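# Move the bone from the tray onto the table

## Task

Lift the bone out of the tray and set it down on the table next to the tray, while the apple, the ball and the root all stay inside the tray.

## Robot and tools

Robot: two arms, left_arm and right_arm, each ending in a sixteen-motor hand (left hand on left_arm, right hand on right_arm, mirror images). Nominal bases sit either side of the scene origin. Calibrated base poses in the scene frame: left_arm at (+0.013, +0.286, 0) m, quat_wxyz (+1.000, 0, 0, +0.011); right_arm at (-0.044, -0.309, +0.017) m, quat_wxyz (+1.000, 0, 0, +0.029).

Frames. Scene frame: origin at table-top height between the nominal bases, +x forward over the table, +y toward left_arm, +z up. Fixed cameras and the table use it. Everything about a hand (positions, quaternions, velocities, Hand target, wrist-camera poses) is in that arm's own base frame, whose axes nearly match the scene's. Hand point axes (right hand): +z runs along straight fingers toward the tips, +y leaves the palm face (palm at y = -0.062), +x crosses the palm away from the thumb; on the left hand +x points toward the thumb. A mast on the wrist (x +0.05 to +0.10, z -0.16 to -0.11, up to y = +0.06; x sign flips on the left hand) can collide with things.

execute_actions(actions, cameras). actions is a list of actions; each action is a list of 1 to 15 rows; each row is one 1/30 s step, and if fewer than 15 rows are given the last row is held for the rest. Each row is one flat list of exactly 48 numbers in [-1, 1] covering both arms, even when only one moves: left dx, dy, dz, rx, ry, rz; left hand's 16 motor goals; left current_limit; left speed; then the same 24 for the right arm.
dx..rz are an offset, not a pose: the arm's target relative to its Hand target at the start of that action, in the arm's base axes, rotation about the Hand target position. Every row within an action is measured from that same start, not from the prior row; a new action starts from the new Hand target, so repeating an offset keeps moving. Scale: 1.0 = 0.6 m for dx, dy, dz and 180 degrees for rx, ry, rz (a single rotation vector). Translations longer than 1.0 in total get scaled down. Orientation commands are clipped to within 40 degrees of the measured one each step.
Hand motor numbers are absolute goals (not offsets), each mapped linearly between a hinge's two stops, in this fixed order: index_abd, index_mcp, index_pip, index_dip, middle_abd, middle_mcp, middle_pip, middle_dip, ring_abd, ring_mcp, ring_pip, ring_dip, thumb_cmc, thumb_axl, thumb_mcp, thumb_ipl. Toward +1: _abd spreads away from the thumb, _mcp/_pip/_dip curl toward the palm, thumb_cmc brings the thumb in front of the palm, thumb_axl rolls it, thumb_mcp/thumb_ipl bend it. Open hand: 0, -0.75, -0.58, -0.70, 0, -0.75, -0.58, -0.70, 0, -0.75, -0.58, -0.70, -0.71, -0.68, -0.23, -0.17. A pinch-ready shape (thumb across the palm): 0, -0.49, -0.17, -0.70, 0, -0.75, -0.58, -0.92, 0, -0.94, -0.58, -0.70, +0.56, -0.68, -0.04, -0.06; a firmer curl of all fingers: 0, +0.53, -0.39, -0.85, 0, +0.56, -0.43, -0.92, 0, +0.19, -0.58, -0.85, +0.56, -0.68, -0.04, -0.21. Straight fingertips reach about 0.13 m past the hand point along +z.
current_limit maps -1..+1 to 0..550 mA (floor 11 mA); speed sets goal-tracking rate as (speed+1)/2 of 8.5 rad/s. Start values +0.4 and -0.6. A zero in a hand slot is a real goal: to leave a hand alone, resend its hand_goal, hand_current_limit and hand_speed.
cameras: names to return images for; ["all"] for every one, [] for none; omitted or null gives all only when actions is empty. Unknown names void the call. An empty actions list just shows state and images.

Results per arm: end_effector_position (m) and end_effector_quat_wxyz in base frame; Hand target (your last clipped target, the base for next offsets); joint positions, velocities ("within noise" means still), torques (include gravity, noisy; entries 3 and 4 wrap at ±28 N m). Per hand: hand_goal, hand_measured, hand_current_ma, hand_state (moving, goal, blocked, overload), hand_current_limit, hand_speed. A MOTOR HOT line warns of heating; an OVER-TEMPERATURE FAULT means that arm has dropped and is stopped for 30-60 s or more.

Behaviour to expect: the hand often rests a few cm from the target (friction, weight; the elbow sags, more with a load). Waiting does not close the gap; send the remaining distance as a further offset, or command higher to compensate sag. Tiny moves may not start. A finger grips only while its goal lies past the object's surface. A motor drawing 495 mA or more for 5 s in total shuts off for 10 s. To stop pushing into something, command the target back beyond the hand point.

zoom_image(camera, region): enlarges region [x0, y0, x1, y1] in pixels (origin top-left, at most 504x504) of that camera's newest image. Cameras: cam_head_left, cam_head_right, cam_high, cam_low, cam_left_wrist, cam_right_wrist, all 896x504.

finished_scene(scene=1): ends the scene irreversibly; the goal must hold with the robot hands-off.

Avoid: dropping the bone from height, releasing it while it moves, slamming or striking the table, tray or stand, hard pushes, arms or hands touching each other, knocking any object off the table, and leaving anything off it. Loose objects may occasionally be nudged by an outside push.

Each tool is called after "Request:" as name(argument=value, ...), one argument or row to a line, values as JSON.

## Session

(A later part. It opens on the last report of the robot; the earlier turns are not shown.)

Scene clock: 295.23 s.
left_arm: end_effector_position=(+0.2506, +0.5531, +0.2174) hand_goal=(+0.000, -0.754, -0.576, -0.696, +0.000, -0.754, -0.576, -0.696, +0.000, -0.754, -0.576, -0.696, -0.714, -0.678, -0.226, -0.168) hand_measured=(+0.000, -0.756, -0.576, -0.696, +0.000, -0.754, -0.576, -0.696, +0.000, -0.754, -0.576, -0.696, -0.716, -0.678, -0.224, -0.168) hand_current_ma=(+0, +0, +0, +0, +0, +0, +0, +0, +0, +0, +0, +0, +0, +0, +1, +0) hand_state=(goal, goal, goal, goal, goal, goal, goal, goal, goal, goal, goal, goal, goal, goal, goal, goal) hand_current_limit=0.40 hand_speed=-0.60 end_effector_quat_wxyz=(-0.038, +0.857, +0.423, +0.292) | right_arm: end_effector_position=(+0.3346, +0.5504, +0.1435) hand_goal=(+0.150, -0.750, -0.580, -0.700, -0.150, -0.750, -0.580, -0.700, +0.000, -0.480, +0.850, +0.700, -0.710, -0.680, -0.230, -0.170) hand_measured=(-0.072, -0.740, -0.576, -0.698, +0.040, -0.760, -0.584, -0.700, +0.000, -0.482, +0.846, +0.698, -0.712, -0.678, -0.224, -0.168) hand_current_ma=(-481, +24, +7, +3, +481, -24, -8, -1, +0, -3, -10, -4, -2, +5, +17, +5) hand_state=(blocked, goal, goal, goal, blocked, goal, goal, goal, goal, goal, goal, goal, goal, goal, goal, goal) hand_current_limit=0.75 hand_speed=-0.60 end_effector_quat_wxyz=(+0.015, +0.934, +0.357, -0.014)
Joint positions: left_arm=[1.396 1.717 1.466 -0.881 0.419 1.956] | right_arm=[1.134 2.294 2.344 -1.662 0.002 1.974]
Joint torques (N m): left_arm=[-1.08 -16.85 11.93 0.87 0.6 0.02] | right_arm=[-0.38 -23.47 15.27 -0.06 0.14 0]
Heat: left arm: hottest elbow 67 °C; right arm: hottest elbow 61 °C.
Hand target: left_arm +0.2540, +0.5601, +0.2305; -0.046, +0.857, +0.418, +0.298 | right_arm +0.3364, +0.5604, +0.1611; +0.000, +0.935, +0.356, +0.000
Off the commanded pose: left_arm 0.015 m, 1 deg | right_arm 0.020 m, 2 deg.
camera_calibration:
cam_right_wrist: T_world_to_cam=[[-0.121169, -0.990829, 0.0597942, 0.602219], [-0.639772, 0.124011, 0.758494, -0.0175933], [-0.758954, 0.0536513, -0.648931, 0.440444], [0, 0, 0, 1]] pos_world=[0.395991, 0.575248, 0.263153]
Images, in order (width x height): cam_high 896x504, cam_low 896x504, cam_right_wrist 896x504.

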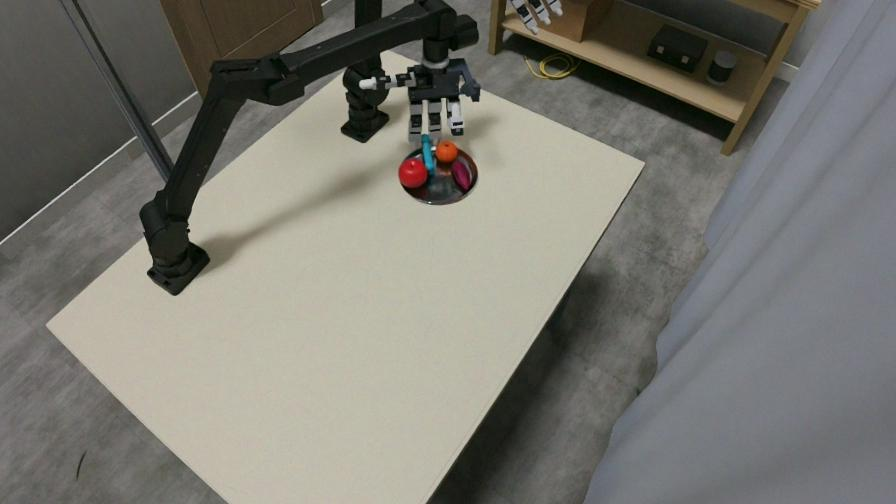

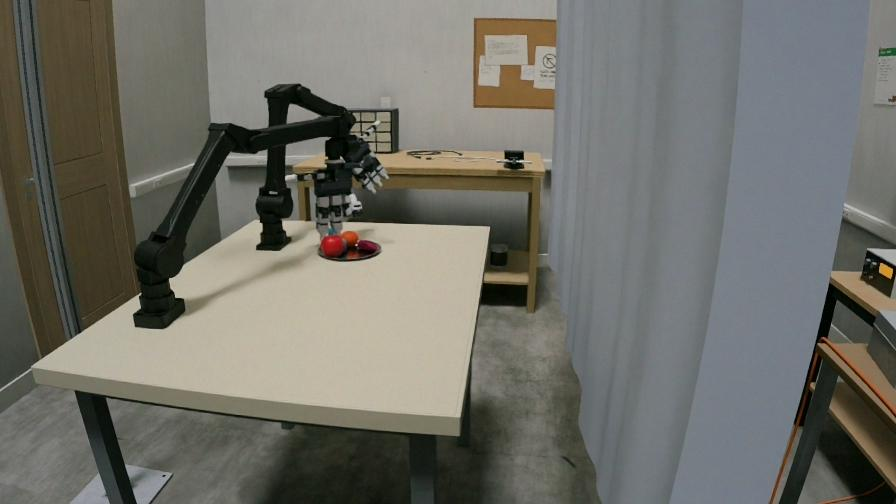

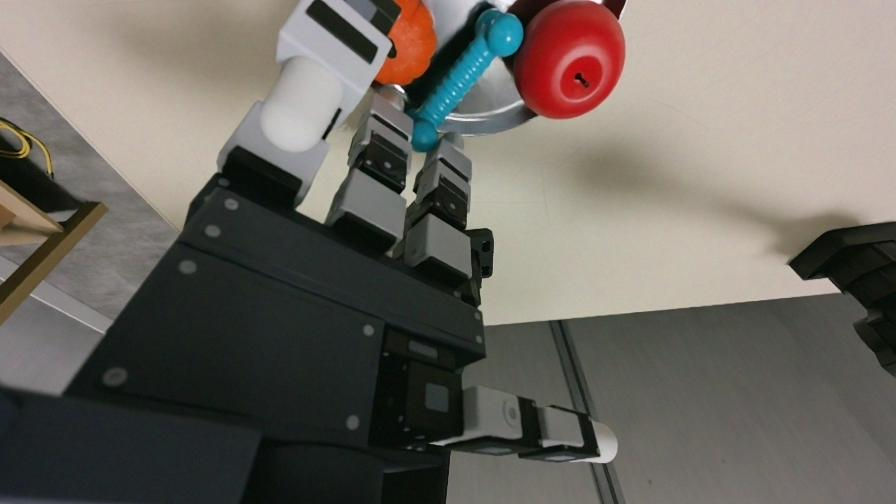

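Request:
execute_actions(
  actions=[
    [[0,0,0,0,0,0,0,-0.754,-0.576,-0.696,0,-0.754,-0.576,-0.696,0,-0.754,-0.576,-0.696,-0.714,-0.678,-0.226,-0.168,0.4,-0.6,0,0,0.02,0,0,0,0.2,-0.75,-0.58,-0.7,-0.2,-0.75,-0.58,-0.7,0,-0.48,0.85,0.7,-0.71,-0.68,-0.23,-0.17,0.75,-0.6],[0,0,0,0,0,0,0,-0.754,-0.576,-0.696,0,-0.754,-0.576,-0.696,0,-0.754,-0.576,-0.696,-0.714,-0.678,-0.226,-0.168,0.4,-0.6,0,0,0.04,0,0,0,0.2,-0.75,-0.58,-0.7,-0.2,-0.75,-0.58,-0.7,0,-0.48,0.85,0.7,-0.71,-0.68,-0.23,-0.17,0.75,-0.6],[0,0,0,0,0,0,0,-0.754,-0.576,-0.696,0,-0.754,-0.576,-0.696,0,-0.754,-0.576,-0.696,-0.714,-0.678,-0.226,-0.168,0.4,-0.6,0,0,0.06,0,0,0,0.2,-0.75,-0.58,-0.7,-0.2,-0.75,-0.58,-0.7,0,-0.48,0.85,0.7,-0.71,-0.68,-0.23,-0.17,0.75,-0.6]],
  ],
  cameras=["cam_high", "cam_low", "cam_right_wrist"],
)

Request:
zoom_image(
  camera="cam_right_wrist",
  region=[340, 0, 560, 200],
)

Request:
zoom_image(
  camera="cam_high",
  region=[380, 100, 490, 210],
)

Scene clock: 298.30 s.
left_arm: end_effector_position=(+0.2506, +0.5531, +0.2174) hand_goal=(+0.000, -0.754, -0.576, -0.696, +0.000, -0.754, -0.576, -0.696, +0.000, -0.754, -0.576, -0.696, -0.714, -0.678, -0.226, -0.168) hand_measured=(+0.000, -0.756, -0.576, -0.696, +0.000, -0.754, -0.576, -0.696, +0.000, -0.754, -0.576, -0.696, -0.716, -0.678, -0.224, -0.168) hand_current_ma=(+0, +0, +0, +0, +0, +0, +0, +0, +0, +0, +0, +0, +0, +0, +1, +0) hand_state=(goal, goal, goal, goal, goal, goal, goal, goal, goal, goal, goal, goal, goal, goal, goal, goal) hand_current_limit=0.40 hand_speed=-0.60 end_effector_quat_wxyz=(-0.038, +0.857, +0.423, +0.292) | right_arm: end_effector_position=(+0.3350, +0.5511, +0.1776) hand_goal=(+0.200, -0.750, -0.580, -0.700, -0.200, -0.750, -0.580, -0.700, +0.000, -0.480, +0.850, +0.700, -0.710, -0.680, -0.230, -0.170) hand_measured=(-0.072, -0.746, -0.578, -0.698, +0.040, -0.756, -0.584, -0.702, +0.000, -0.482, +0.846, +0.698, -0.712, -0.678, -0.224, -0.168) hand_current_ma=(-481, +7, +4, +2, +481, -12, -10, -1, +0, -3, -10, -4, -2, +5, +17, +5) hand_state=(blocked, goal, goal, goal, blocked, goal, goal, goal, goal, goal, goal, goal, goal, goal, goal, goal) hand_current_limit=0.75 hand_speed=-0.60 end_effector_quat_wxyz=(+0.001, +0.934, +0.357, +0.000)
Joint positions: left_arm=[1.396 1.717 1.466 -0.881 0.419 1.956] | right_arm=[1.134 2.266 2.39 -1.696 0.002 1.974]
Joint torques (N m): left_arm=[-1.08 -16.79 11.88 0.87 0.59 0.02] | right_arm=[0.26 -23.24 14.99 0.08 0.29 -0.04]
Heat: left arm: hottest elbow 67 °C; right arm: hottest elbow 62 °C.
Hand target: left_arm +0.2540, +0.5601, +0.2305; -0.046, +0.857, +0.418, +0.298 | right_arm +0.3364, +0.5605, +0.1969; +0.000, +0.935, +0.356, +0.000
Off the commanded pose: left_arm 0.015 m, 1 deg | right_arm 0.022 m, 0 deg.
joint sent to its limit (right arm) — joint 4 (wrist pitch), lower limit. The joint targets are off in orientation, not in position.
camera_calibration:
cam_right_wrist: T_world_to_cam=[[-0.12192, -0.992313, 0.0212446, 0.608919], [-0.653375, 0.0963522, 0.750878, -0.0221042], [-0.747152, 0.0776662, -0.6601, 0.447723], [0, 0, 0, 1]] pos_world=[0.394314, 0.571595, 0.299203]
Images, in order (width x height): cam_high 896x504, cam_low 896x504, cam_right_wrist 896x504.

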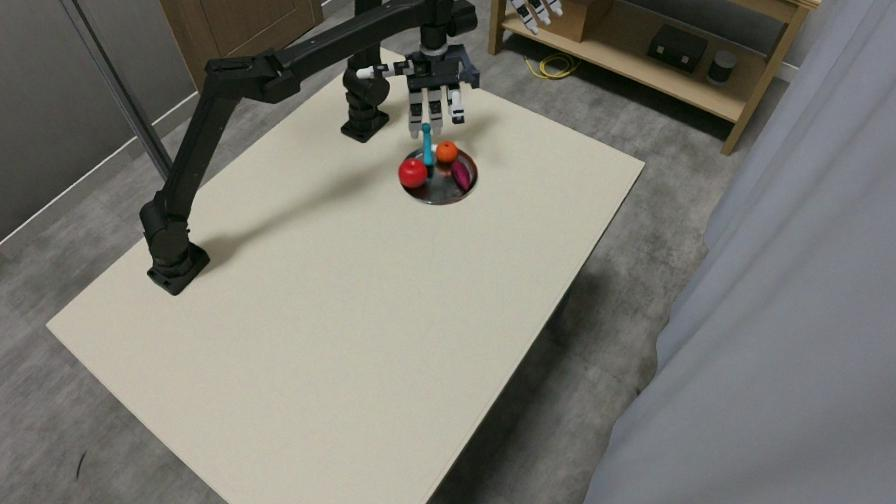

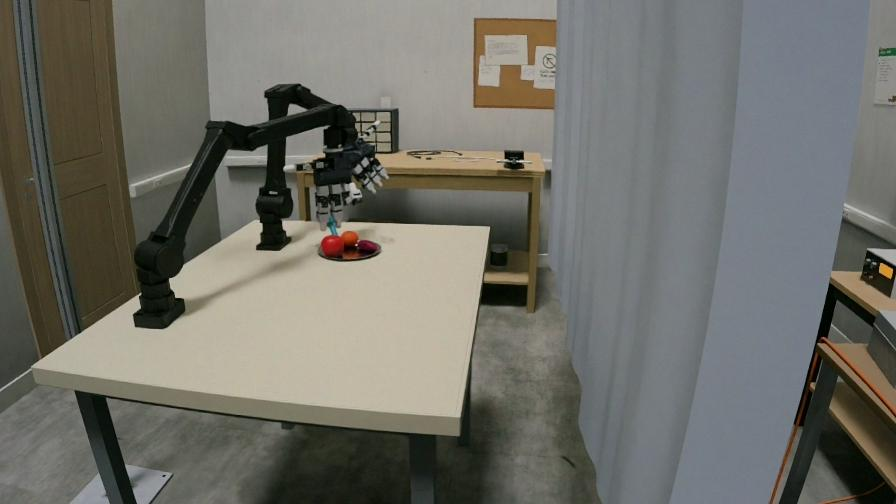

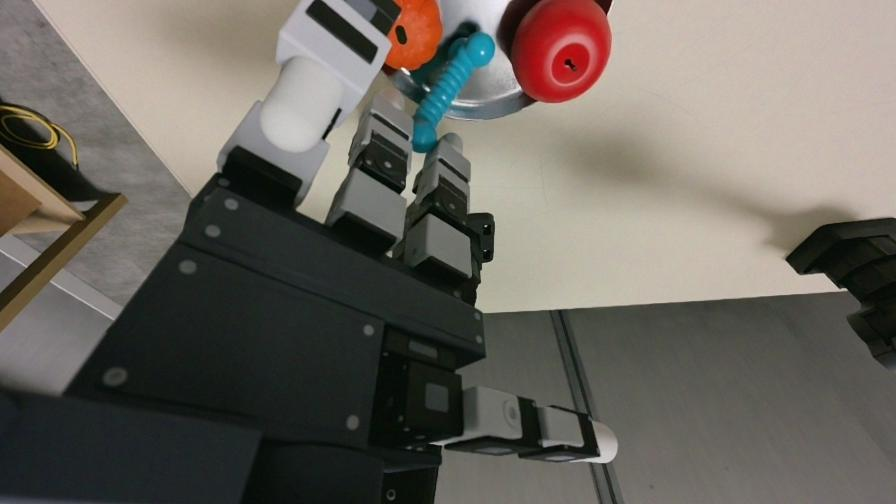

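Scaled by 2.291 from the camera's 896x504 image, which has a finer 1280x720 frame.

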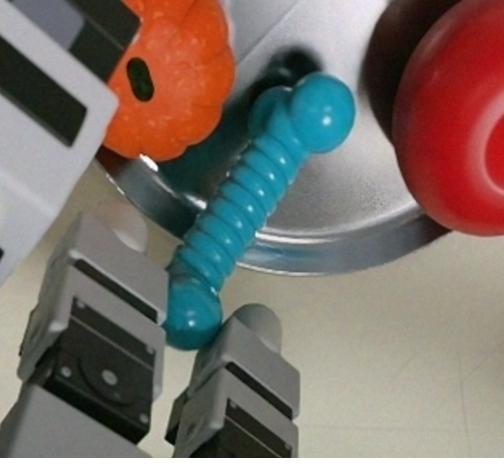

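Scaled by 4.582 from the camera's 896x504 image, which has a finer 1280x720 frame.

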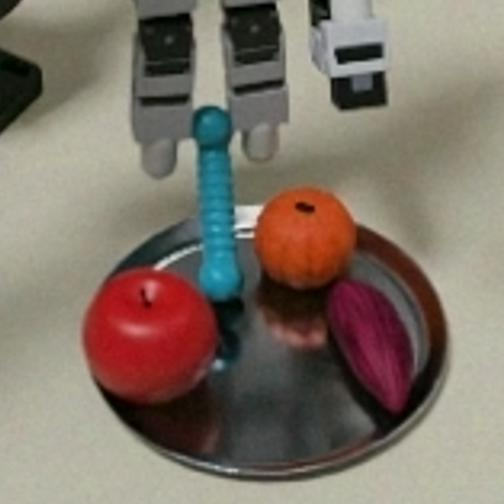

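Request:
execute_actions(
  actions=[
    [[0,0,0,0,0,0,0,-0.754,-0.576,-0.696,0,-0.754,-0.576,-0.696,0,-0.754,-0.576,-0.696,-0.714,-0.678,-0.226,-0.168,0.4,-0.6,0,0,0.025,0,0,0,0.2,-0.75,-0.58,-0.7,-0.2,-0.75,-0.58,-0.7,0,-0.48,0.85,0.7,-0.71,-0.68,-0.23,-0.17,0.75,-0.6],[0,0,0,0,0,0,0,-0.754,-0.576,-0.696,0,-0.754,-0.576,-0.696,0,-0.754,-0.576,-0.696,-0.714,-0.678,-0.226,-0.168,0.4,-0.6,0,0,0.05,0,0,0,0.2,-0.75,-0.58,-0.7,-0.2,-0.75,-0.58,-0.7,0,-0.48,0.85,0.7,-0.71,-0.68,-0.23,-0.17,0.75,-0.6],[0,0,0,0,0,0,0,-0.754,-0.576,-0.696,0,-0.754,-0.576,-0.696,0,-0.754,-0.576,-0.696,-0.714,-0.678,-0.226,-0.168,0.4,-0.6,0,0,0.075,0,0,0,0.2,-0.75,-0.58,-0.7,-0.2,-0.75,-0.58,-0.7,0,-0.48,0.85,0.7,-0.71,-0.68,-0.23,-0.17,0.75,-0.6]],
    [[0,0,0,0,0,0,0,-0.754,-0.576,-0.696,0,-0.754,-0.576,-0.696,0,-0.754,-0.576,-0.696,-0.714,-0.678,-0.226,-0.168,0.4,-0.6,0,0,0.025,0,0,0,0.2,-0.75,-0.58,-0.7,-0.2,-0.75,-0.58,-0.7,0,-0.48,0.85,0.7,-0.71,-0.68,-0.23,-0.17,0.75,-0.6],[0,0,0,0,0,0,0,-0.754,-0.576,-0.696,0,-0.754,-0.576,-0.696,0,-0.754,-0.576,-0.696,-0.714,-0.678,-0.226,-0.168,0.4,-0.6,0,0,0.05,0,0,0,0.2,-0.75,-0.58,-0.7,-0.2,-0.75,-0.58,-0.7,0,-0.48,0.85,0.7,-0.71,-0.68,-0.23,-0.17,0.75,-0.6],[0,0,0,0,0,0,0,-0.754,-0.576,-0.696,0,-0.754,-0.576,-0.696,0,-0.754,-0.576,-0.696,-0.714,-0.678,-0.226,-0.168,0.4,-0.6,0,0,0.075,0,0,0,0.2,-0.75,-0.58,-0.7,-0.2,-0.75,-0.58,-0.7,0,-0.48,0.85,0.7,-0.71,-0.68,-0.23,-0.17,0.75,-0.6]],
  ],
  cameras=["cam_high", "cam_low", "cam_right_wrist"],
)

Request:
zoom_image(
  camera="cam_right_wrist",
  region=[340, 0, 560, 200],
)

Request:
zoom_image(
  camera="cam_low",
  region=[280, 170, 420, 280],
)

Scene clock: 305.27 s.
left_arm: end_effector_position=(+0.2506, +0.5531, +0.2174) hand_goal=(+0.000, -0.754, -0.576, -0.696, +0.000, -0.754, -0.576, -0.696, +0.000, -0.754, -0.576, -0.696, -0.714, -0.678, -0.226, -0.168) hand_measured=(+0.000, -0.756, -0.576, -0.696, +0.000, -0.754, -0.576, -0.696, +0.000, -0.754, -0.576, -0.696, -0.716, -0.678, -0.224, -0.168) hand_current_ma=(+0, +0, +0, +0, +0, +0, +0, +0, +0, +0, +0, +0, +0, +0, +1, +0) hand_state=(goal, goal, goal, goal, goal, goal, goal, goal, goal, goal, goal, goal, goal, goal, goal, goal) hand_current_limit=0.40 hand_speed=-0.60 end_effector_quat_wxyz=(-0.038, +0.857, +0.423, +0.292) | right_arm: end_effector_position=(+0.3380, +0.5506, +0.2672) hand_goal=(+0.200, -0.750, -0.580, -0.700, -0.200, -0.750, -0.580, -0.700, +0.000, -0.480, +0.850, +0.700, -0.710, -0.680, -0.230, -0.170) hand_measured=(-0.072, -0.748, -0.578, -0.698, +0.040, -0.752, -0.584, -0.702, +0.000, -0.482, +0.846, +0.698, -0.712, -0.678, -0.224, -0.168) hand_current_ma=(-481, +5, +3, +2, +481, -4, -8, -1, +0, -3, -10, -4, -2, +5, +17, +5) hand_state=(blocked, goal, goal, goal, blocked, goal, goal, goal, goal, goal, goal, goal, goal, goal, goal, goal) hand_current_limit=0.75 hand_speed=-0.60 end_effector_quat_wxyz=(-0.049, +0.929, +0.360, +0.069)
Joint positions: left_arm=[1.396 1.717 1.466 -0.881 0.419 1.956] | right_arm=[1.136 2.158 2.451 -1.697 0.025 1.966]
Joint torques (N m): left_arm=[-1.14 -16.79 11.93 0.9 0.59 0.02] | right_arm=[0.5 -22.48 15.15 0.34 0.32 -0.18]
Heat: left arm: hottest elbow 67 °C; right arm: hottest elbow 65 °C.
Hand target: left_arm +0.2540, +0.5601, +0.2305; -0.046, +0.857, +0.418, +0.298 | right_arm +0.3364, +0.5603, +0.2870; +0.000, +0.935, +0.356, +0.000
Off the commanded pose: left_arm 0.015 m, 1 deg | right_arm 0.022 m, 10 deg.
joint sent to its limit (right arm) — joint 4 (wrist pitch), lower limit. The joint targets are off in orientation, not in position.
camera_calibration:
cam_right_wrist: T_world_to_cam=[[-0.108975, -0.985423, -0.130638, 0.639385], [-0.720485, -0.0122429, 0.693363, 0.010486], [-0.684855, 0.169681, -0.708648, 0.450335], [0, 0, 0, 1]] pos_world=[0.385646, 0.553779, 0.395386]
Images, in order (width x height): cam_high 896x504, cam_low 896x504, cam_right_wrist 896x504.

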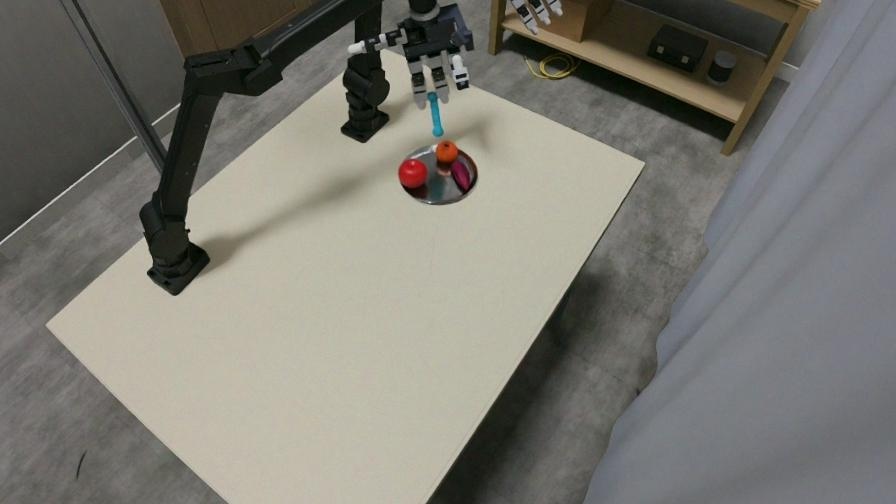

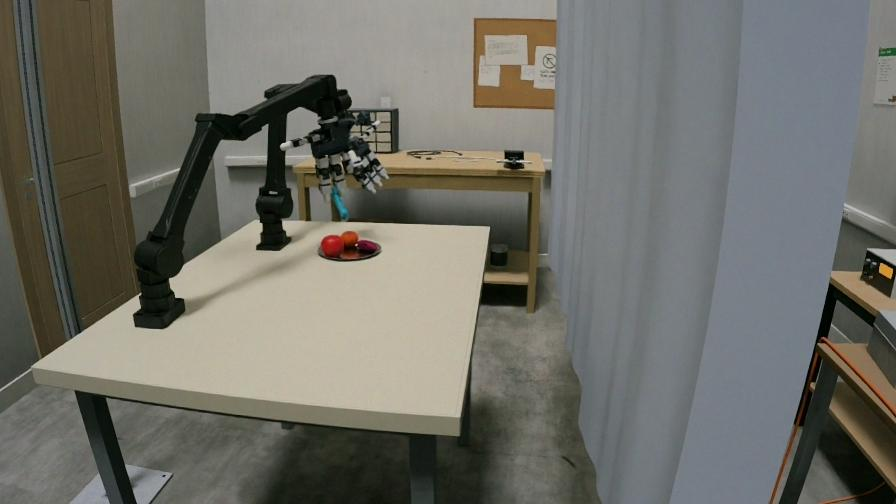

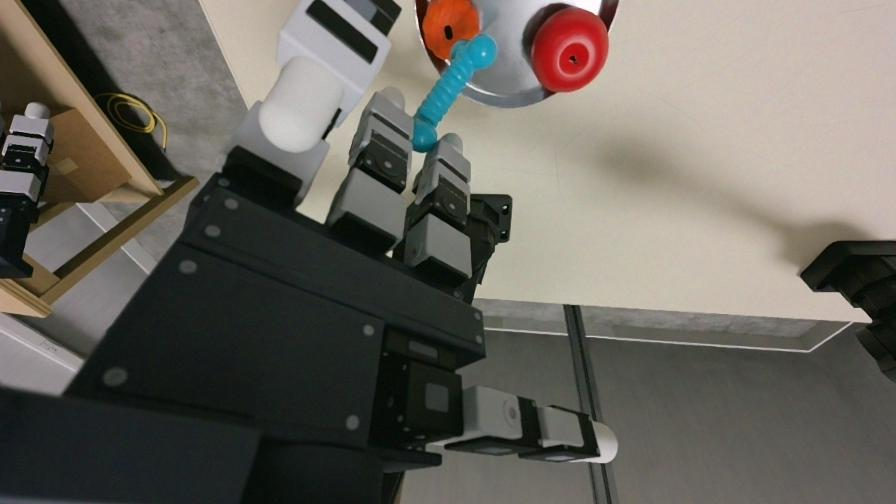

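Scaled by 2.291 from the camera's 896x504 image, which has a finer 1280x720 frame.

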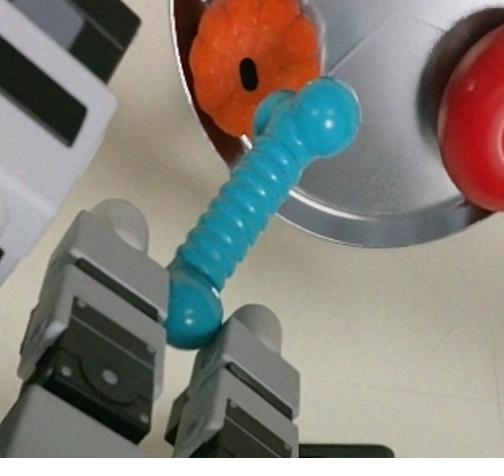

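Scaled by 3.600 from the camera's 896x504 image, which has a finer 1280x720 frame.

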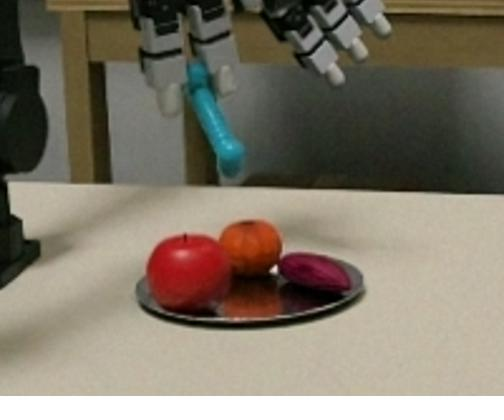

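Request:
execute_actions(
  actions=[
    [[0,0,0,0,0,0,0,-0.754,-0.576,-0.696,0,-0.754,-0.576,-0.696,0,-0.754,-0.576,-0.696,-0.714,-0.678,-0.226,-0.168,0.4,-0.6,-0.003,-0.03,0.025,0,0,0,0.2,-0.75,-0.58,-0.7,-0.2,-0.75,-0.58,-0.7,0,-0.48,0.85,0.7,-0.71,-0.68,-0.23,-0.17,0.75,-0.6],[0,0,0,0,0,0,0,-0.754,-0.576,-0.696,0,-0.754,-0.576,-0.696,0,-0.754,-0.576,-0.696,-0.714,-0.678,-0.226,-0.168,0.4,-0.6,-0.005,-0.06,0.04,0,0,0,0.2,-0.75,-0.58,-0.7,-0.2,-0.75,-0.58,-0.7,0,-0.48,0.85,0.7,-0.71,-0.68,-0.23,-0.17,0.75,-0.6],[0,0,0,0,0,0,0,-0.754,-0.576,-0.696,0,-0.754,-0.576,-0.696,0,-0.754,-0.576,-0.696,-0.714,-0.678,-0.226,-0.168,0.4,-0.6,-0.008,-0.09,0.045,0,0,0,0.2,-0.75,-0.58,-0.7,-0.2,-0.75,-0.58,-0.7,0,-0.48,0.85,0.7,-0.71,-0.68,-0.23,-0.17,0.75,-0.6]],
    [[0,0,0,0,0,0,0,-0.754,-0.576,-0.696,0,-0.754,-0.576,-0.696,0,-0.754,-0.576,-0.696,-0.714,-0.678,-0.226,-0.168,0.4,-0.6,-0.005,-0.065,0,0,0,0,0.2,-0.75,-0.58,-0.7,-0.2,-0.75,-0.58,-0.7,0,-0.48,0.85,0.7,-0.71,-0.68,-0.23,-0.17,0.75,-0.6],[0,0,0,0,0,0,0,-0.754,-0.576,-0.696,0,-0.754,-0.576,-0.696,0,-0.754,-0.576,-0.696,-0.714,-0.678,-0.226,-0.168,0.4,-0.6,-0.01,-0.13,0,0,0,0,0.2,-0.75,-0.58,-0.7,-0.2,-0.75,-0.58,-0.7,0,-0.48,0.85,0.7,-0.71,-0.68,-0.23,-0.17,0.75,-0.6]],
    [[0,0,0,0,0,0,0,-0.754,-0.576,-0.696,0,-0.754,-0.576,-0.696,0,-0.754,-0.576,-0.696,-0.714,-0.678,-0.226,-0.168,0.4,-0.6,-0.005,-0.065,0,0,0,0,0.2,-0.75,-0.58,-0.7,-0.2,-0.75,-0.58,-0.7,0,-0.48,0.85,0.7,-0.71,-0.68,-0.23,-0.17,0.75,-0.6],[0,0,0,0,0,0,0,-0.754,-0.576,-0.696,0,-0.754,-0.576,-0.696,0,-0.754,-0.576,-0.696,-0.714,-0.678,-0.226,-0.168,0.4,-0.6,-0.01,-0.13,0,0,0,0,0.2,-0.75,-0.58,-0.7,-0.2,-0.75,-0.58,-0.7,0,-0.48,0.85,0.7,-0.71,-0.68,-0.23,-0.17,0.75,-0.6]],
  ],
  cameras=["cam_high", "cam_low", "cam_head_left", "cam_right_wrist"],
)

Request:
zoom_image(
  camera="cam_low",
  region=[260, 150, 400, 290],
)

Request:
zoom_image(
  camera="cam_high",
  region=[310, 70, 480, 210],
)

Scene clock: 314.33 s.
left_arm: end_effector_position=(+0.2506, +0.5531, +0.2174) hand_goal=(+0.000, -0.754, -0.576, -0.696, +0.000, -0.754, -0.576, -0.696, +0.000, -0.754, -0.576, -0.696, -0.714, -0.678, -0.226, -0.168) hand_measured=(+0.000, -0.756, -0.576, -0.696, +0.000, -0.754, -0.576, -0.696, +0.000, -0.754, -0.576, -0.696, -0.716, -0.678, -0.224, -0.168) hand_current_ma=(+0, +0, +0, +0, +0, +0, +0, +0, +0, +0, +0, +0, +0, +0, +1, +0) hand_state=(goal, goal, goal, goal, goal, goal, goal, goal, goal, goal, goal, goal, goal, goal, goal, goal) hand_current_limit=0.40 hand_speed=-0.60 end_effector_quat_wxyz=(-0.038, +0.857, +0.423, +0.292) | right_arm: end_effector_position=(+0.3192, +0.3505, +0.3148) hand_goal=(+0.200, -0.750, -0.580, -0.700, -0.200, -0.750, -0.580, -0.700, +0.000, -0.480, +0.850, +0.700, -0.710, -0.680, -0.230, -0.170) hand_measured=(-0.070, -0.750, -0.580, -0.700, +0.040, -0.750, -0.582, -0.702, +0.000, -0.482, +0.846, +0.698, -0.712, -0.678, -0.224, -0.168) hand_current_ma=(-481, +0, +1, +1, +481, -1, -4, -1, +0, -4, -9, -4, -2, +5, +17, +5) hand_state=(blocked, goal, goal, goal, blocked, goal, goal, goal, goal, goal, goal, goal, goal, goal, goal, goal) hand_current_limit=0.75 hand_speed=-0.60 end_effector_quat_wxyz=(-0.008, +0.937, +0.350, +0.016)
Joint positions: left_arm=[1.396 1.717 1.466 -0.881 0.419 1.956] | right_arm=[0.995 1.672 1.837 -1.701 0.006 1.85]
Joint torques (N m): left_arm=[-0.97 -16.67 11.89 0.88 0.59 0.02] | right_arm=[-0.62 -15.44 10.52 0.28 0.19 -0.24]
Heat: left arm: hottest elbow 68 °C; right arm: hottest elbow 67 °C.
Hand target: left_arm +0.2540, +0.5601, +0.2305; -0.046, +0.857, +0.418, +0.298 | right_arm +0.3195, +0.3505, +0.3140; +0.000, +0.934, +0.356, +0.000
Off the commanded pose: left_arm 0.015 m, 1 deg | right_arm 0.001 m, 2 deg.
joint sent to its limit (right arm) — joint 4 (wrist pitch), lower limit. The joint targets still meet the commanded pose.
camera_calibration:
cam_right_wrist: T_world_to_cam=[[-0.137235, -0.990493, -0.00951662, 0.418952], [-0.668303, 0.0854952, 0.73896, -0.103742], [-0.731121, 0.107771, -0.673682, 0.530521], [0, 0, 0, 1]] pos_world=[0.376039, 0.366664, 0.43805]
Images, in order (width x height): cam_head_left 896x504, cam_high 896x504, cam_low 896x504, cam_right_wrist 896x504.

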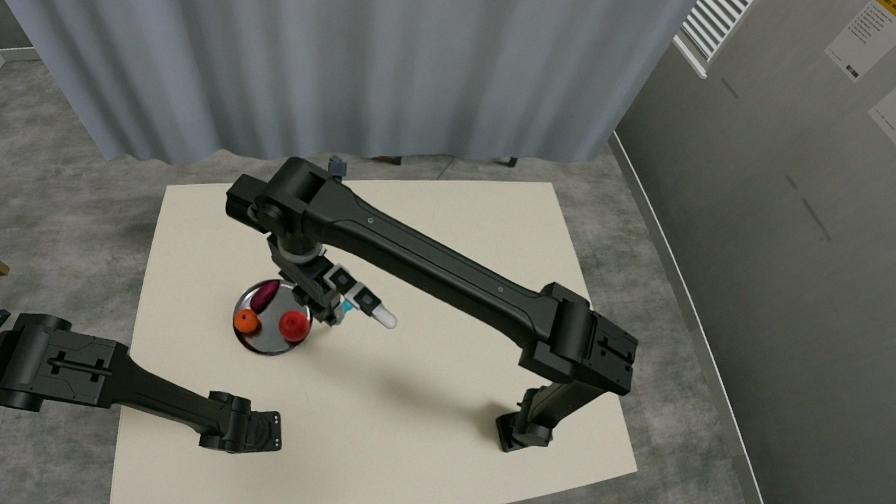

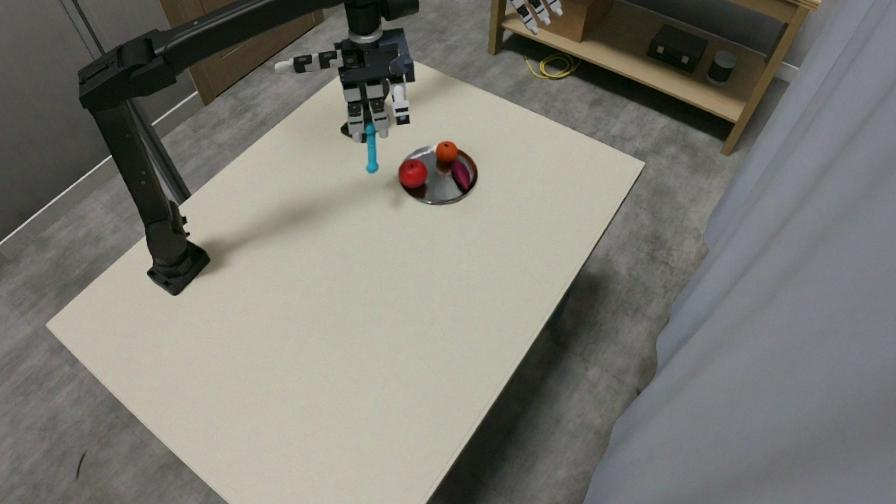

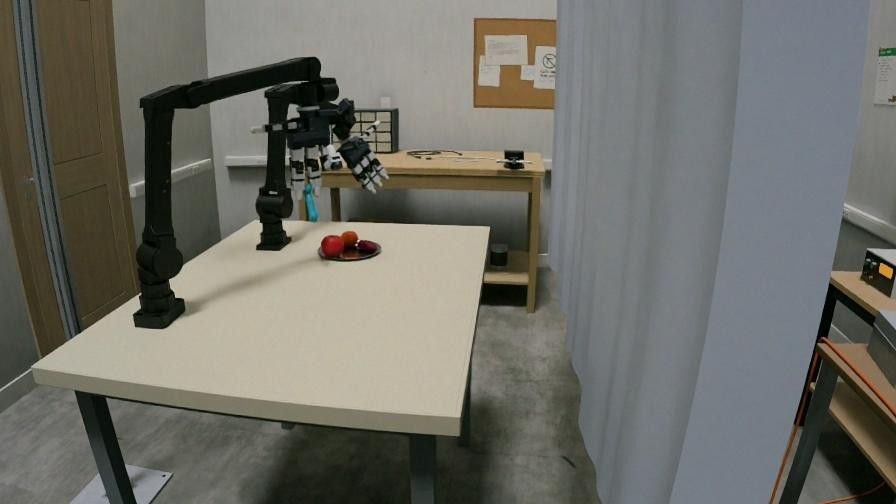

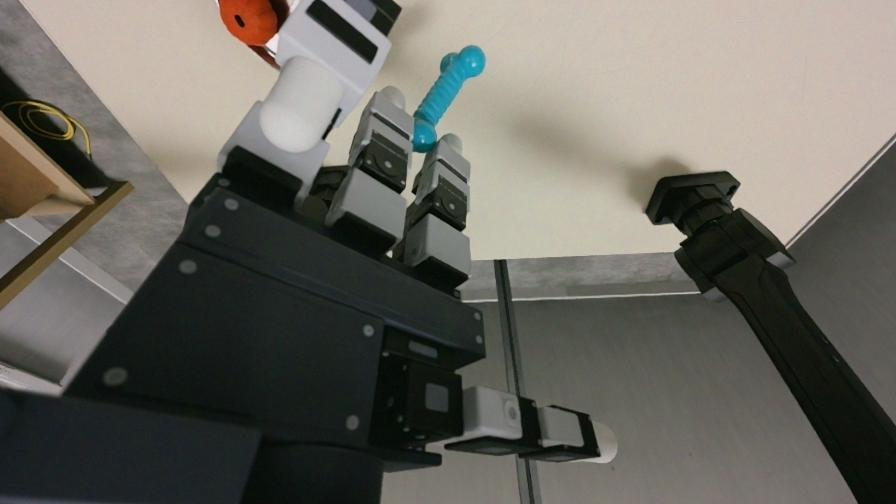

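Scaled by 3.600 from the camera's 896x504 image, which has a finer 1280x720 frame.

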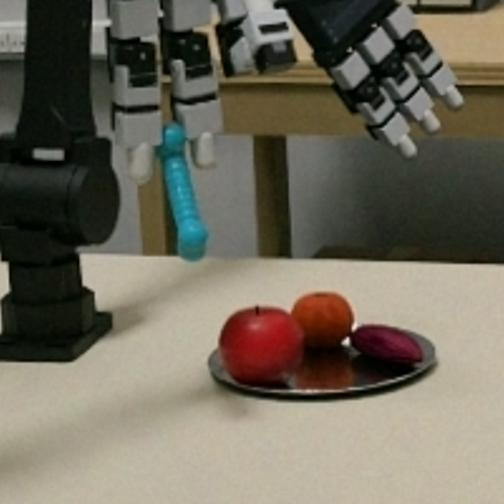

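Scaled by 2.965 from the camera's 896x504 image, which has a finer 1280x720 frame.

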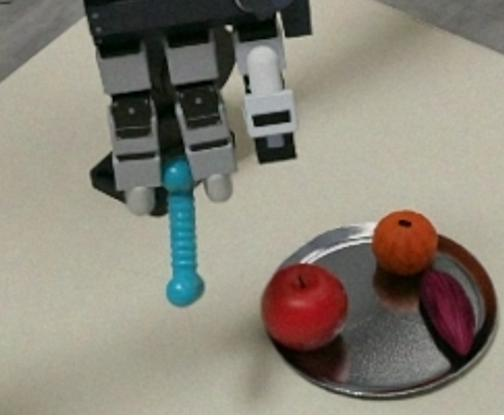

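Request:
execute_actions(
  actions=[
    [[0,0,0,0,0,0,0,-0.754,-0.576,-0.696,0,-0.754,-0.576,-0.696,0,-0.754,-0.576,-0.696,-0.714,-0.678,-0.226,-0.168,0.4,-0.6,0,-0.02,-0.03,0,0,0,0.2,-0.75,-0.58,-0.7,-0.2,-0.75,-0.58,-0.7,0,-0.48,0.85,0.7,-0.71,-0.68,-0.23,-0.17,0.75,-0.6],[0,0,0,0,0,0,0,-0.754,-0.576,-0.696,0,-0.754,-0.576,-0.696,0,-0.754,-0.576,-0.696,-0.714,-0.678,-0.226,-0.168,0.4,-0.6,0,-0.04,-0.065,0,0,0,0.2,-0.75,-0.58,-0.7,-0.2,-0.75,-0.58,-0.7,0,-0.48,0.85,0.7,-0.71,-0.68,-0.23,-0.17,0.75,-0.6],[0,0,0,0,0,0,0,-0.754,-0.576,-0.696,0,-0.754,-0.576,-0.696,0,-0.754,-0.576,-0.696,-0.714,-0.678,-0.226,-0.168,0.4,-0.6,0,-0.06,-0.1,0,0,0,0.2,-0.75,-0.58,-0.7,-0.2,-0.75,-0.58,-0.7,0,-0.48,0.85,0.7,-0.71,-0.68,-0.23,-0.17,0.75,-0.6]],
    [[0,0,0,0,0,0,0,-0.754,-0.576,-0.696,0,-0.754,-0.576,-0.696,0,-0.754,-0.576,-0.696,-0.714,-0.678,-0.226,-0.168,0.4,-0.6,0,-0.01,-0.045,0,0,0,0.2,-0.75,-0.58,-0.7,-0.2,-0.75,-0.58,-0.7,0,-0.48,0.85,0.7,-0.71,-0.68,-0.23,-0.17,0.75,-0.6],[0,0,0,0,0,0,0,-0.754,-0.576,-0.696,0,-0.754,-0.576,-0.696,0,-0.754,-0.576,-0.696,-0.714,-0.678,-0.226,-0.168,0.4,-0.6,0,-0.02,-0.09,0,0,0,0.2,-0.75,-0.58,-0.7,-0.2,-0.75,-0.58,-0.7,0,-0.48,0.85,0.7,-0.71,-0.68,-0.23,-0.17,0.75,-0.6]],
  ],
  cameras=["cam_high", "cam_low", "cam_right_wrist"],
)

Request:
zoom_image(
  camera="cam_low",
  region=[260, 170, 400, 290],
)

Request:
zoom_image(
  camera="cam_high",
  region=[310, 90, 460, 220],
)

Scene clock: 323.97 s.
left_arm: end_effector_position=(+0.2506, +0.5531, +0.2174) hand_goal=(+0.000, -0.754, -0.576, -0.696, +0.000, -0.754, -0.576, -0.696, +0.000, -0.754, -0.576, -0.696, -0.714, -0.678, -0.226, -0.168) hand_measured=(+0.000, -0.756, -0.576, -0.696, +0.000, -0.754, -0.576, -0.696, +0.000, -0.754, -0.576, -0.696, -0.716, -0.678, -0.224, -0.168) hand_current_ma=(+0, +0, +0, +0, +0, +0, +0, +0, +0, +0, +0, +0, +0, +0, +1, +0) hand_state=(goal, goal, goal, goal, goal, goal, goal, goal, goal, goal, goal, goal, goal, goal, goal, goal) hand_current_limit=0.40 hand_speed=-0.60 end_effector_quat_wxyz=(-0.038, +0.857, +0.423, +0.292) | right_arm: end_effector_position=(+0.3136, +0.3025, +0.1992) hand_goal=(+0.200, -0.750, -0.580, -0.700, -0.200, -0.750, -0.580, -0.700, +0.000, -0.480, +0.850, +0.700, -0.710, -0.680, -0.230, -0.170) hand_measured=(-0.070, -0.750, -0.580, -0.700, +0.040, -0.750, -0.582, -0.702, +0.000, -0.482, +0.846, +0.698, -0.712, -0.678, -0.224, -0.168) hand_current_ma=(-481, +0, +0, +1, +481, -1, -4, -1, +0, -4, -9, -4, -2, +5, +17, +5) hand_state=(blocked, goal, goal, goal, blocked, goal, goal, goal, goal, goal, goal, goal, goal, goal, goal, goal) hand_current_limit=0.75 hand_speed=-0.60 end_effector_quat_wxyz=(+0.003, +0.935, +0.354, -0.005)
Joint positions: left_arm=[1.396 1.717 1.466 -0.881 0.419 1.956] | right_arm=[0.948 1.587 1.424 -1.42 0 1.795]
Joint torques (N m): left_arm=[-1.08 -16.79 11.9 0.9 0.59 0.02] | right_arm=[-1.2 -13.86 10.77 0.58 0.22 -0.19]
Heat: left arm: hottest elbow 68 °C; right arm: hottest elbow 64 °C.
Hand target: left_arm +0.2540, +0.5601, +0.2305; -0.046, +0.857, +0.418, +0.298 | right_arm +0.3194, +0.3025, +0.1999; +0.000, +0.934, +0.356, +0.000
Off the commanded pose: left_arm 0.015 m, 1 deg | right_arm 0.006 m, 1 deg.
camera_calibration:
cam_right_wrist: T_world_to_cam=[[-0.128149, -0.991295, 0.0301869, 0.359048], [-0.646166, 0.106546, 0.755723, -0.0346605], [-0.752361, 0.0773391, -0.654195, 0.465715], [0, 0, 0, 1]] pos_world=[0.374001, 0.323598, 0.320024]
Images, in order (width x height): cam_high 896x504, cam_low 896x504, cam_right_wrist 896x504.

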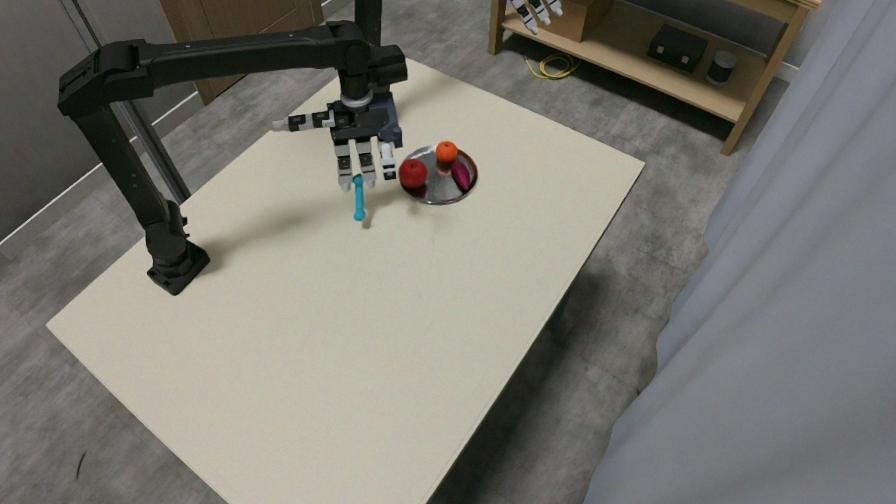

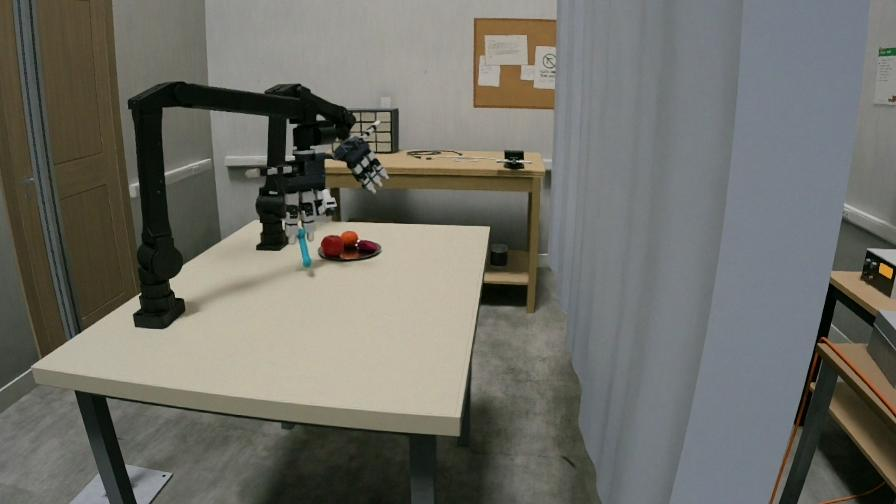

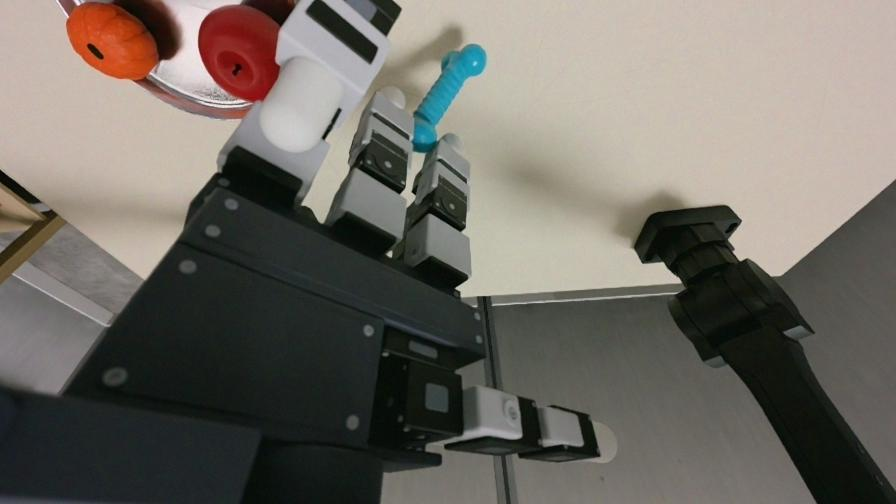

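Scaled by 3.600 from the camera's 896x504 image, which has a finer 1280x720 frame.

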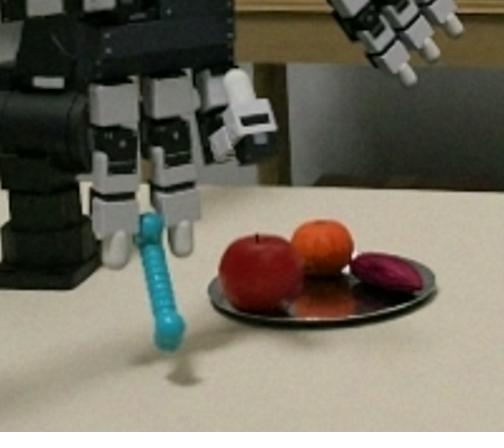

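Scaled by 3.360 from the camera's 896x504 image, which has a finer 1280x720 frame.

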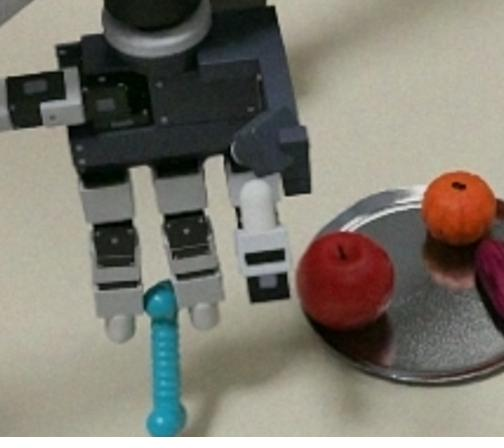

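Request:
execute_actions(
  actions=[
    [[0,0,0,0,0,0,0,-0.754,-0.576,-0.696,0,-0.754,-0.576,-0.696,0,-0.754,-0.576,-0.696,-0.714,-0.678,-0.226,-0.168,0.4,-0.6,-0.0088,0.01,-0.0275,0,0,0,0.2,-0.75,-0.58,-0.7,-0.2,-0.75,-0.58,-0.7,0,-0.48,0.85,0.7,-0.71,-0.68,-0.23,-0.17,0.75,-0.6]],
    [[0,0,0,0,0,0,0,-0.754,-0.576,-0.696,0,-0.754,-0.576,-0.696,0,-0.754,-0.576,-0.696,-0.714,-0.678,-0.226,-0.168,0.4,-0.6,-0.0228,0.0258,-0.0283,0,0,0,0.2,-0.75,-0.58,-0.7,-0.2,-0.75,-0.58,-0.7,0,-0.48,0.85,0.7,-0.71,-0.68,-0.23,-0.17,0.75,-0.6]],
  ],
  cameras=["cam_high", "cam_low", "cam_right_wrist"],
)

Request:
zoom_image(
  camera="cam_low",
  region=[260, 170, 400, 290],
)

Request:
zoom_image(
  camera="cam_right_wrist",
  region=[340, 0, 560, 200],
)

Scene clock: 327.90 s.
left_arm: end_effector_position=(+0.2506, +0.5531, +0.2174) hand_goal=(+0.000, -0.754, -0.576, -0.696, +0.000, -0.754, -0.576, -0.696, +0.000, -0.754, -0.576, -0.696, -0.714, -0.678, -0.226, -0.168) hand_measured=(+0.000, -0.756, -0.576, -0.696, +0.000, -0.754, -0.576, -0.696, +0.000, -0.754, -0.576, -0.696, -0.716, -0.678, -0.224, -0.168) hand_current_ma=(+0, +0, +0, +0, +0, +0, +0, +0, +0, +0, +0, +0, +0, +0, +1, +0) hand_state=(goal, goal, goal, goal, goal, goal, goal, goal, goal, goal, goal, goal, goal, goal, goal, goal) hand_current_limit=0.40 hand_speed=-0.60 end_effector_quat_wxyz=(-0.038, +0.857, +0.423, +0.292) | right_arm: end_effector_position=(+0.3010, +0.3226, +0.1744) hand_goal=(+0.200, -0.750, -0.580, -0.700, -0.200, -0.750, -0.580, -0.700, +0.000, -0.480, +0.850, +0.700, -0.710, -0.680, -0.230, -0.170) hand_measured=(-0.070, -0.750, -0.580, -0.700, +0.040, -0.752, -0.582, -0.702, +0.000, -0.482, +0.846, +0.698, -0.712, -0.678, -0.224, -0.168) hand_current_ma=(-481, -1, +0, +1, +481, -4, -4, -1, +0, -4, -9, -4, -2, +5, +17, +5) hand_state=(blocked, goal, goal, goal, blocked, goal, goal, goal, goal, goal, goal, goal, goal, goal, goal, goal) hand_current_limit=0.75 hand_speed=-0.60 end_effector_quat_wxyz=(-0.003, +0.932, +0.361, +0.004)
Joint positions: left_arm=[1.396 1.717 1.466 -0.881 0.419 1.956] | right_arm=[0.995 1.605 1.383 -1.338 -0.001 1.827]
Joint torques (N m): left_arm=[-1.08 -16.73 11.89 0.91 0.59 0.02] | right_arm=[-0.21 -12.57 10.17 0.61 0.24 0.06]
Heat: left arm: hottest elbow 68 °C; right arm: hottest elbow 64 °C.
Hand target: left_arm +0.2540, +0.5601, +0.2305; -0.046, +0.857, +0.418, +0.298 | right_arm +0.3006, +0.3239, +0.1666; +0.000, +0.935, +0.356, +0.000
Off the commanded pose: left_arm 0.015 m, 1 deg | right_arm 0.008 m, 1 deg.
camera_calibration:
cam_right_wrist: T_world_to_cam=[[-0.113674, -0.993472, 0.00955956, 0.378104], [-0.65686, 0.0823706, 0.7495, -0.0141196], [-0.745395, 0.0789195, -0.661936, 0.437239], [0, 0, 0, 1]] pos_world=[0.359622, 0.342292, 0.296392]
Images, in order (width x height): cam_high 896x504, cam_low 896x504, cam_right_wrist 896x504.

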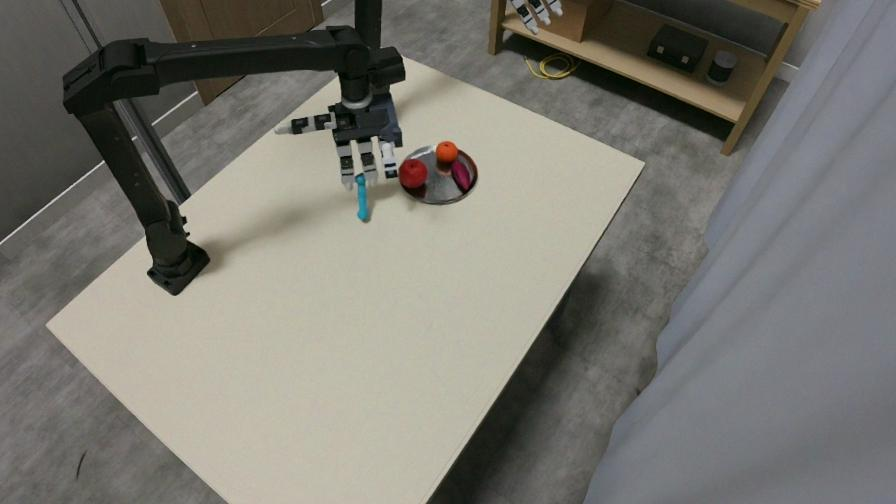

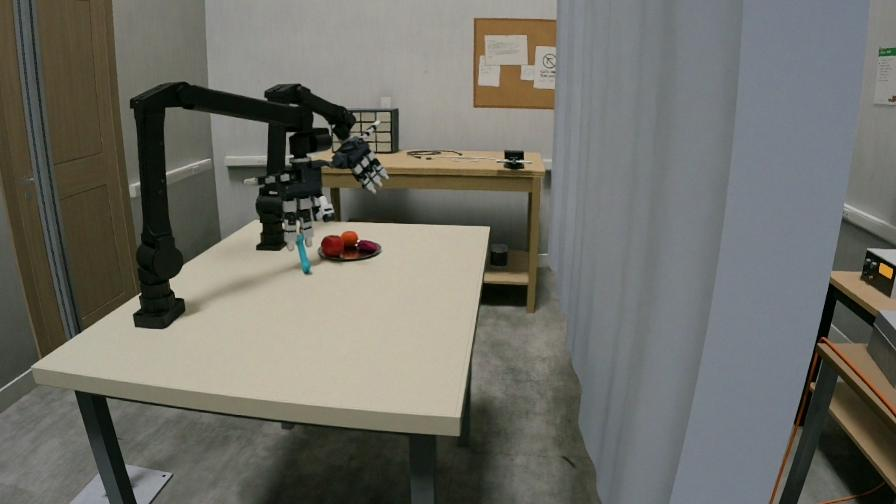

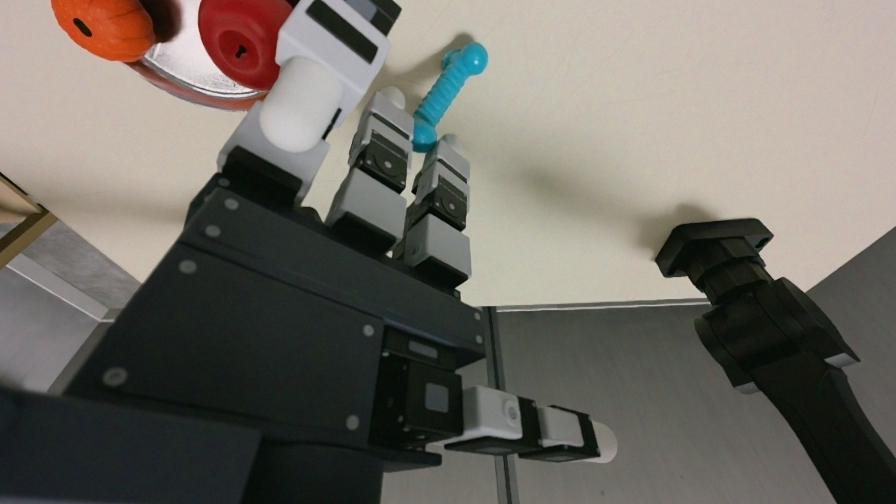

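Scaled by 3.600 from the camera's 896x504 image, which has a finer 1280x720 frame.

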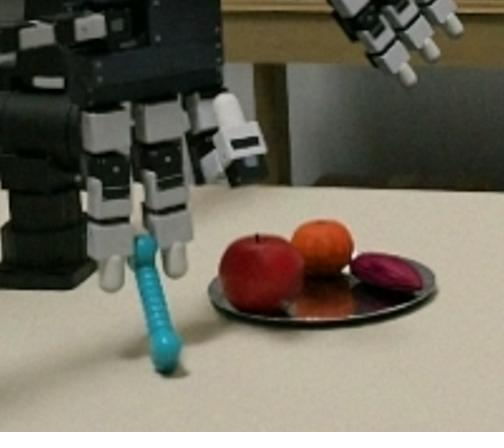

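Scaled by 2.291 from the camera's 896x504 image, which has a finer 1280x720 frame.

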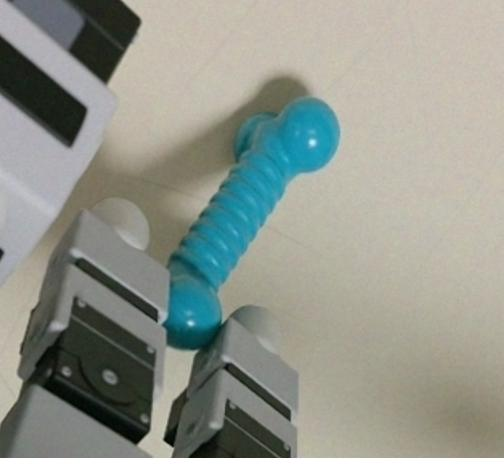

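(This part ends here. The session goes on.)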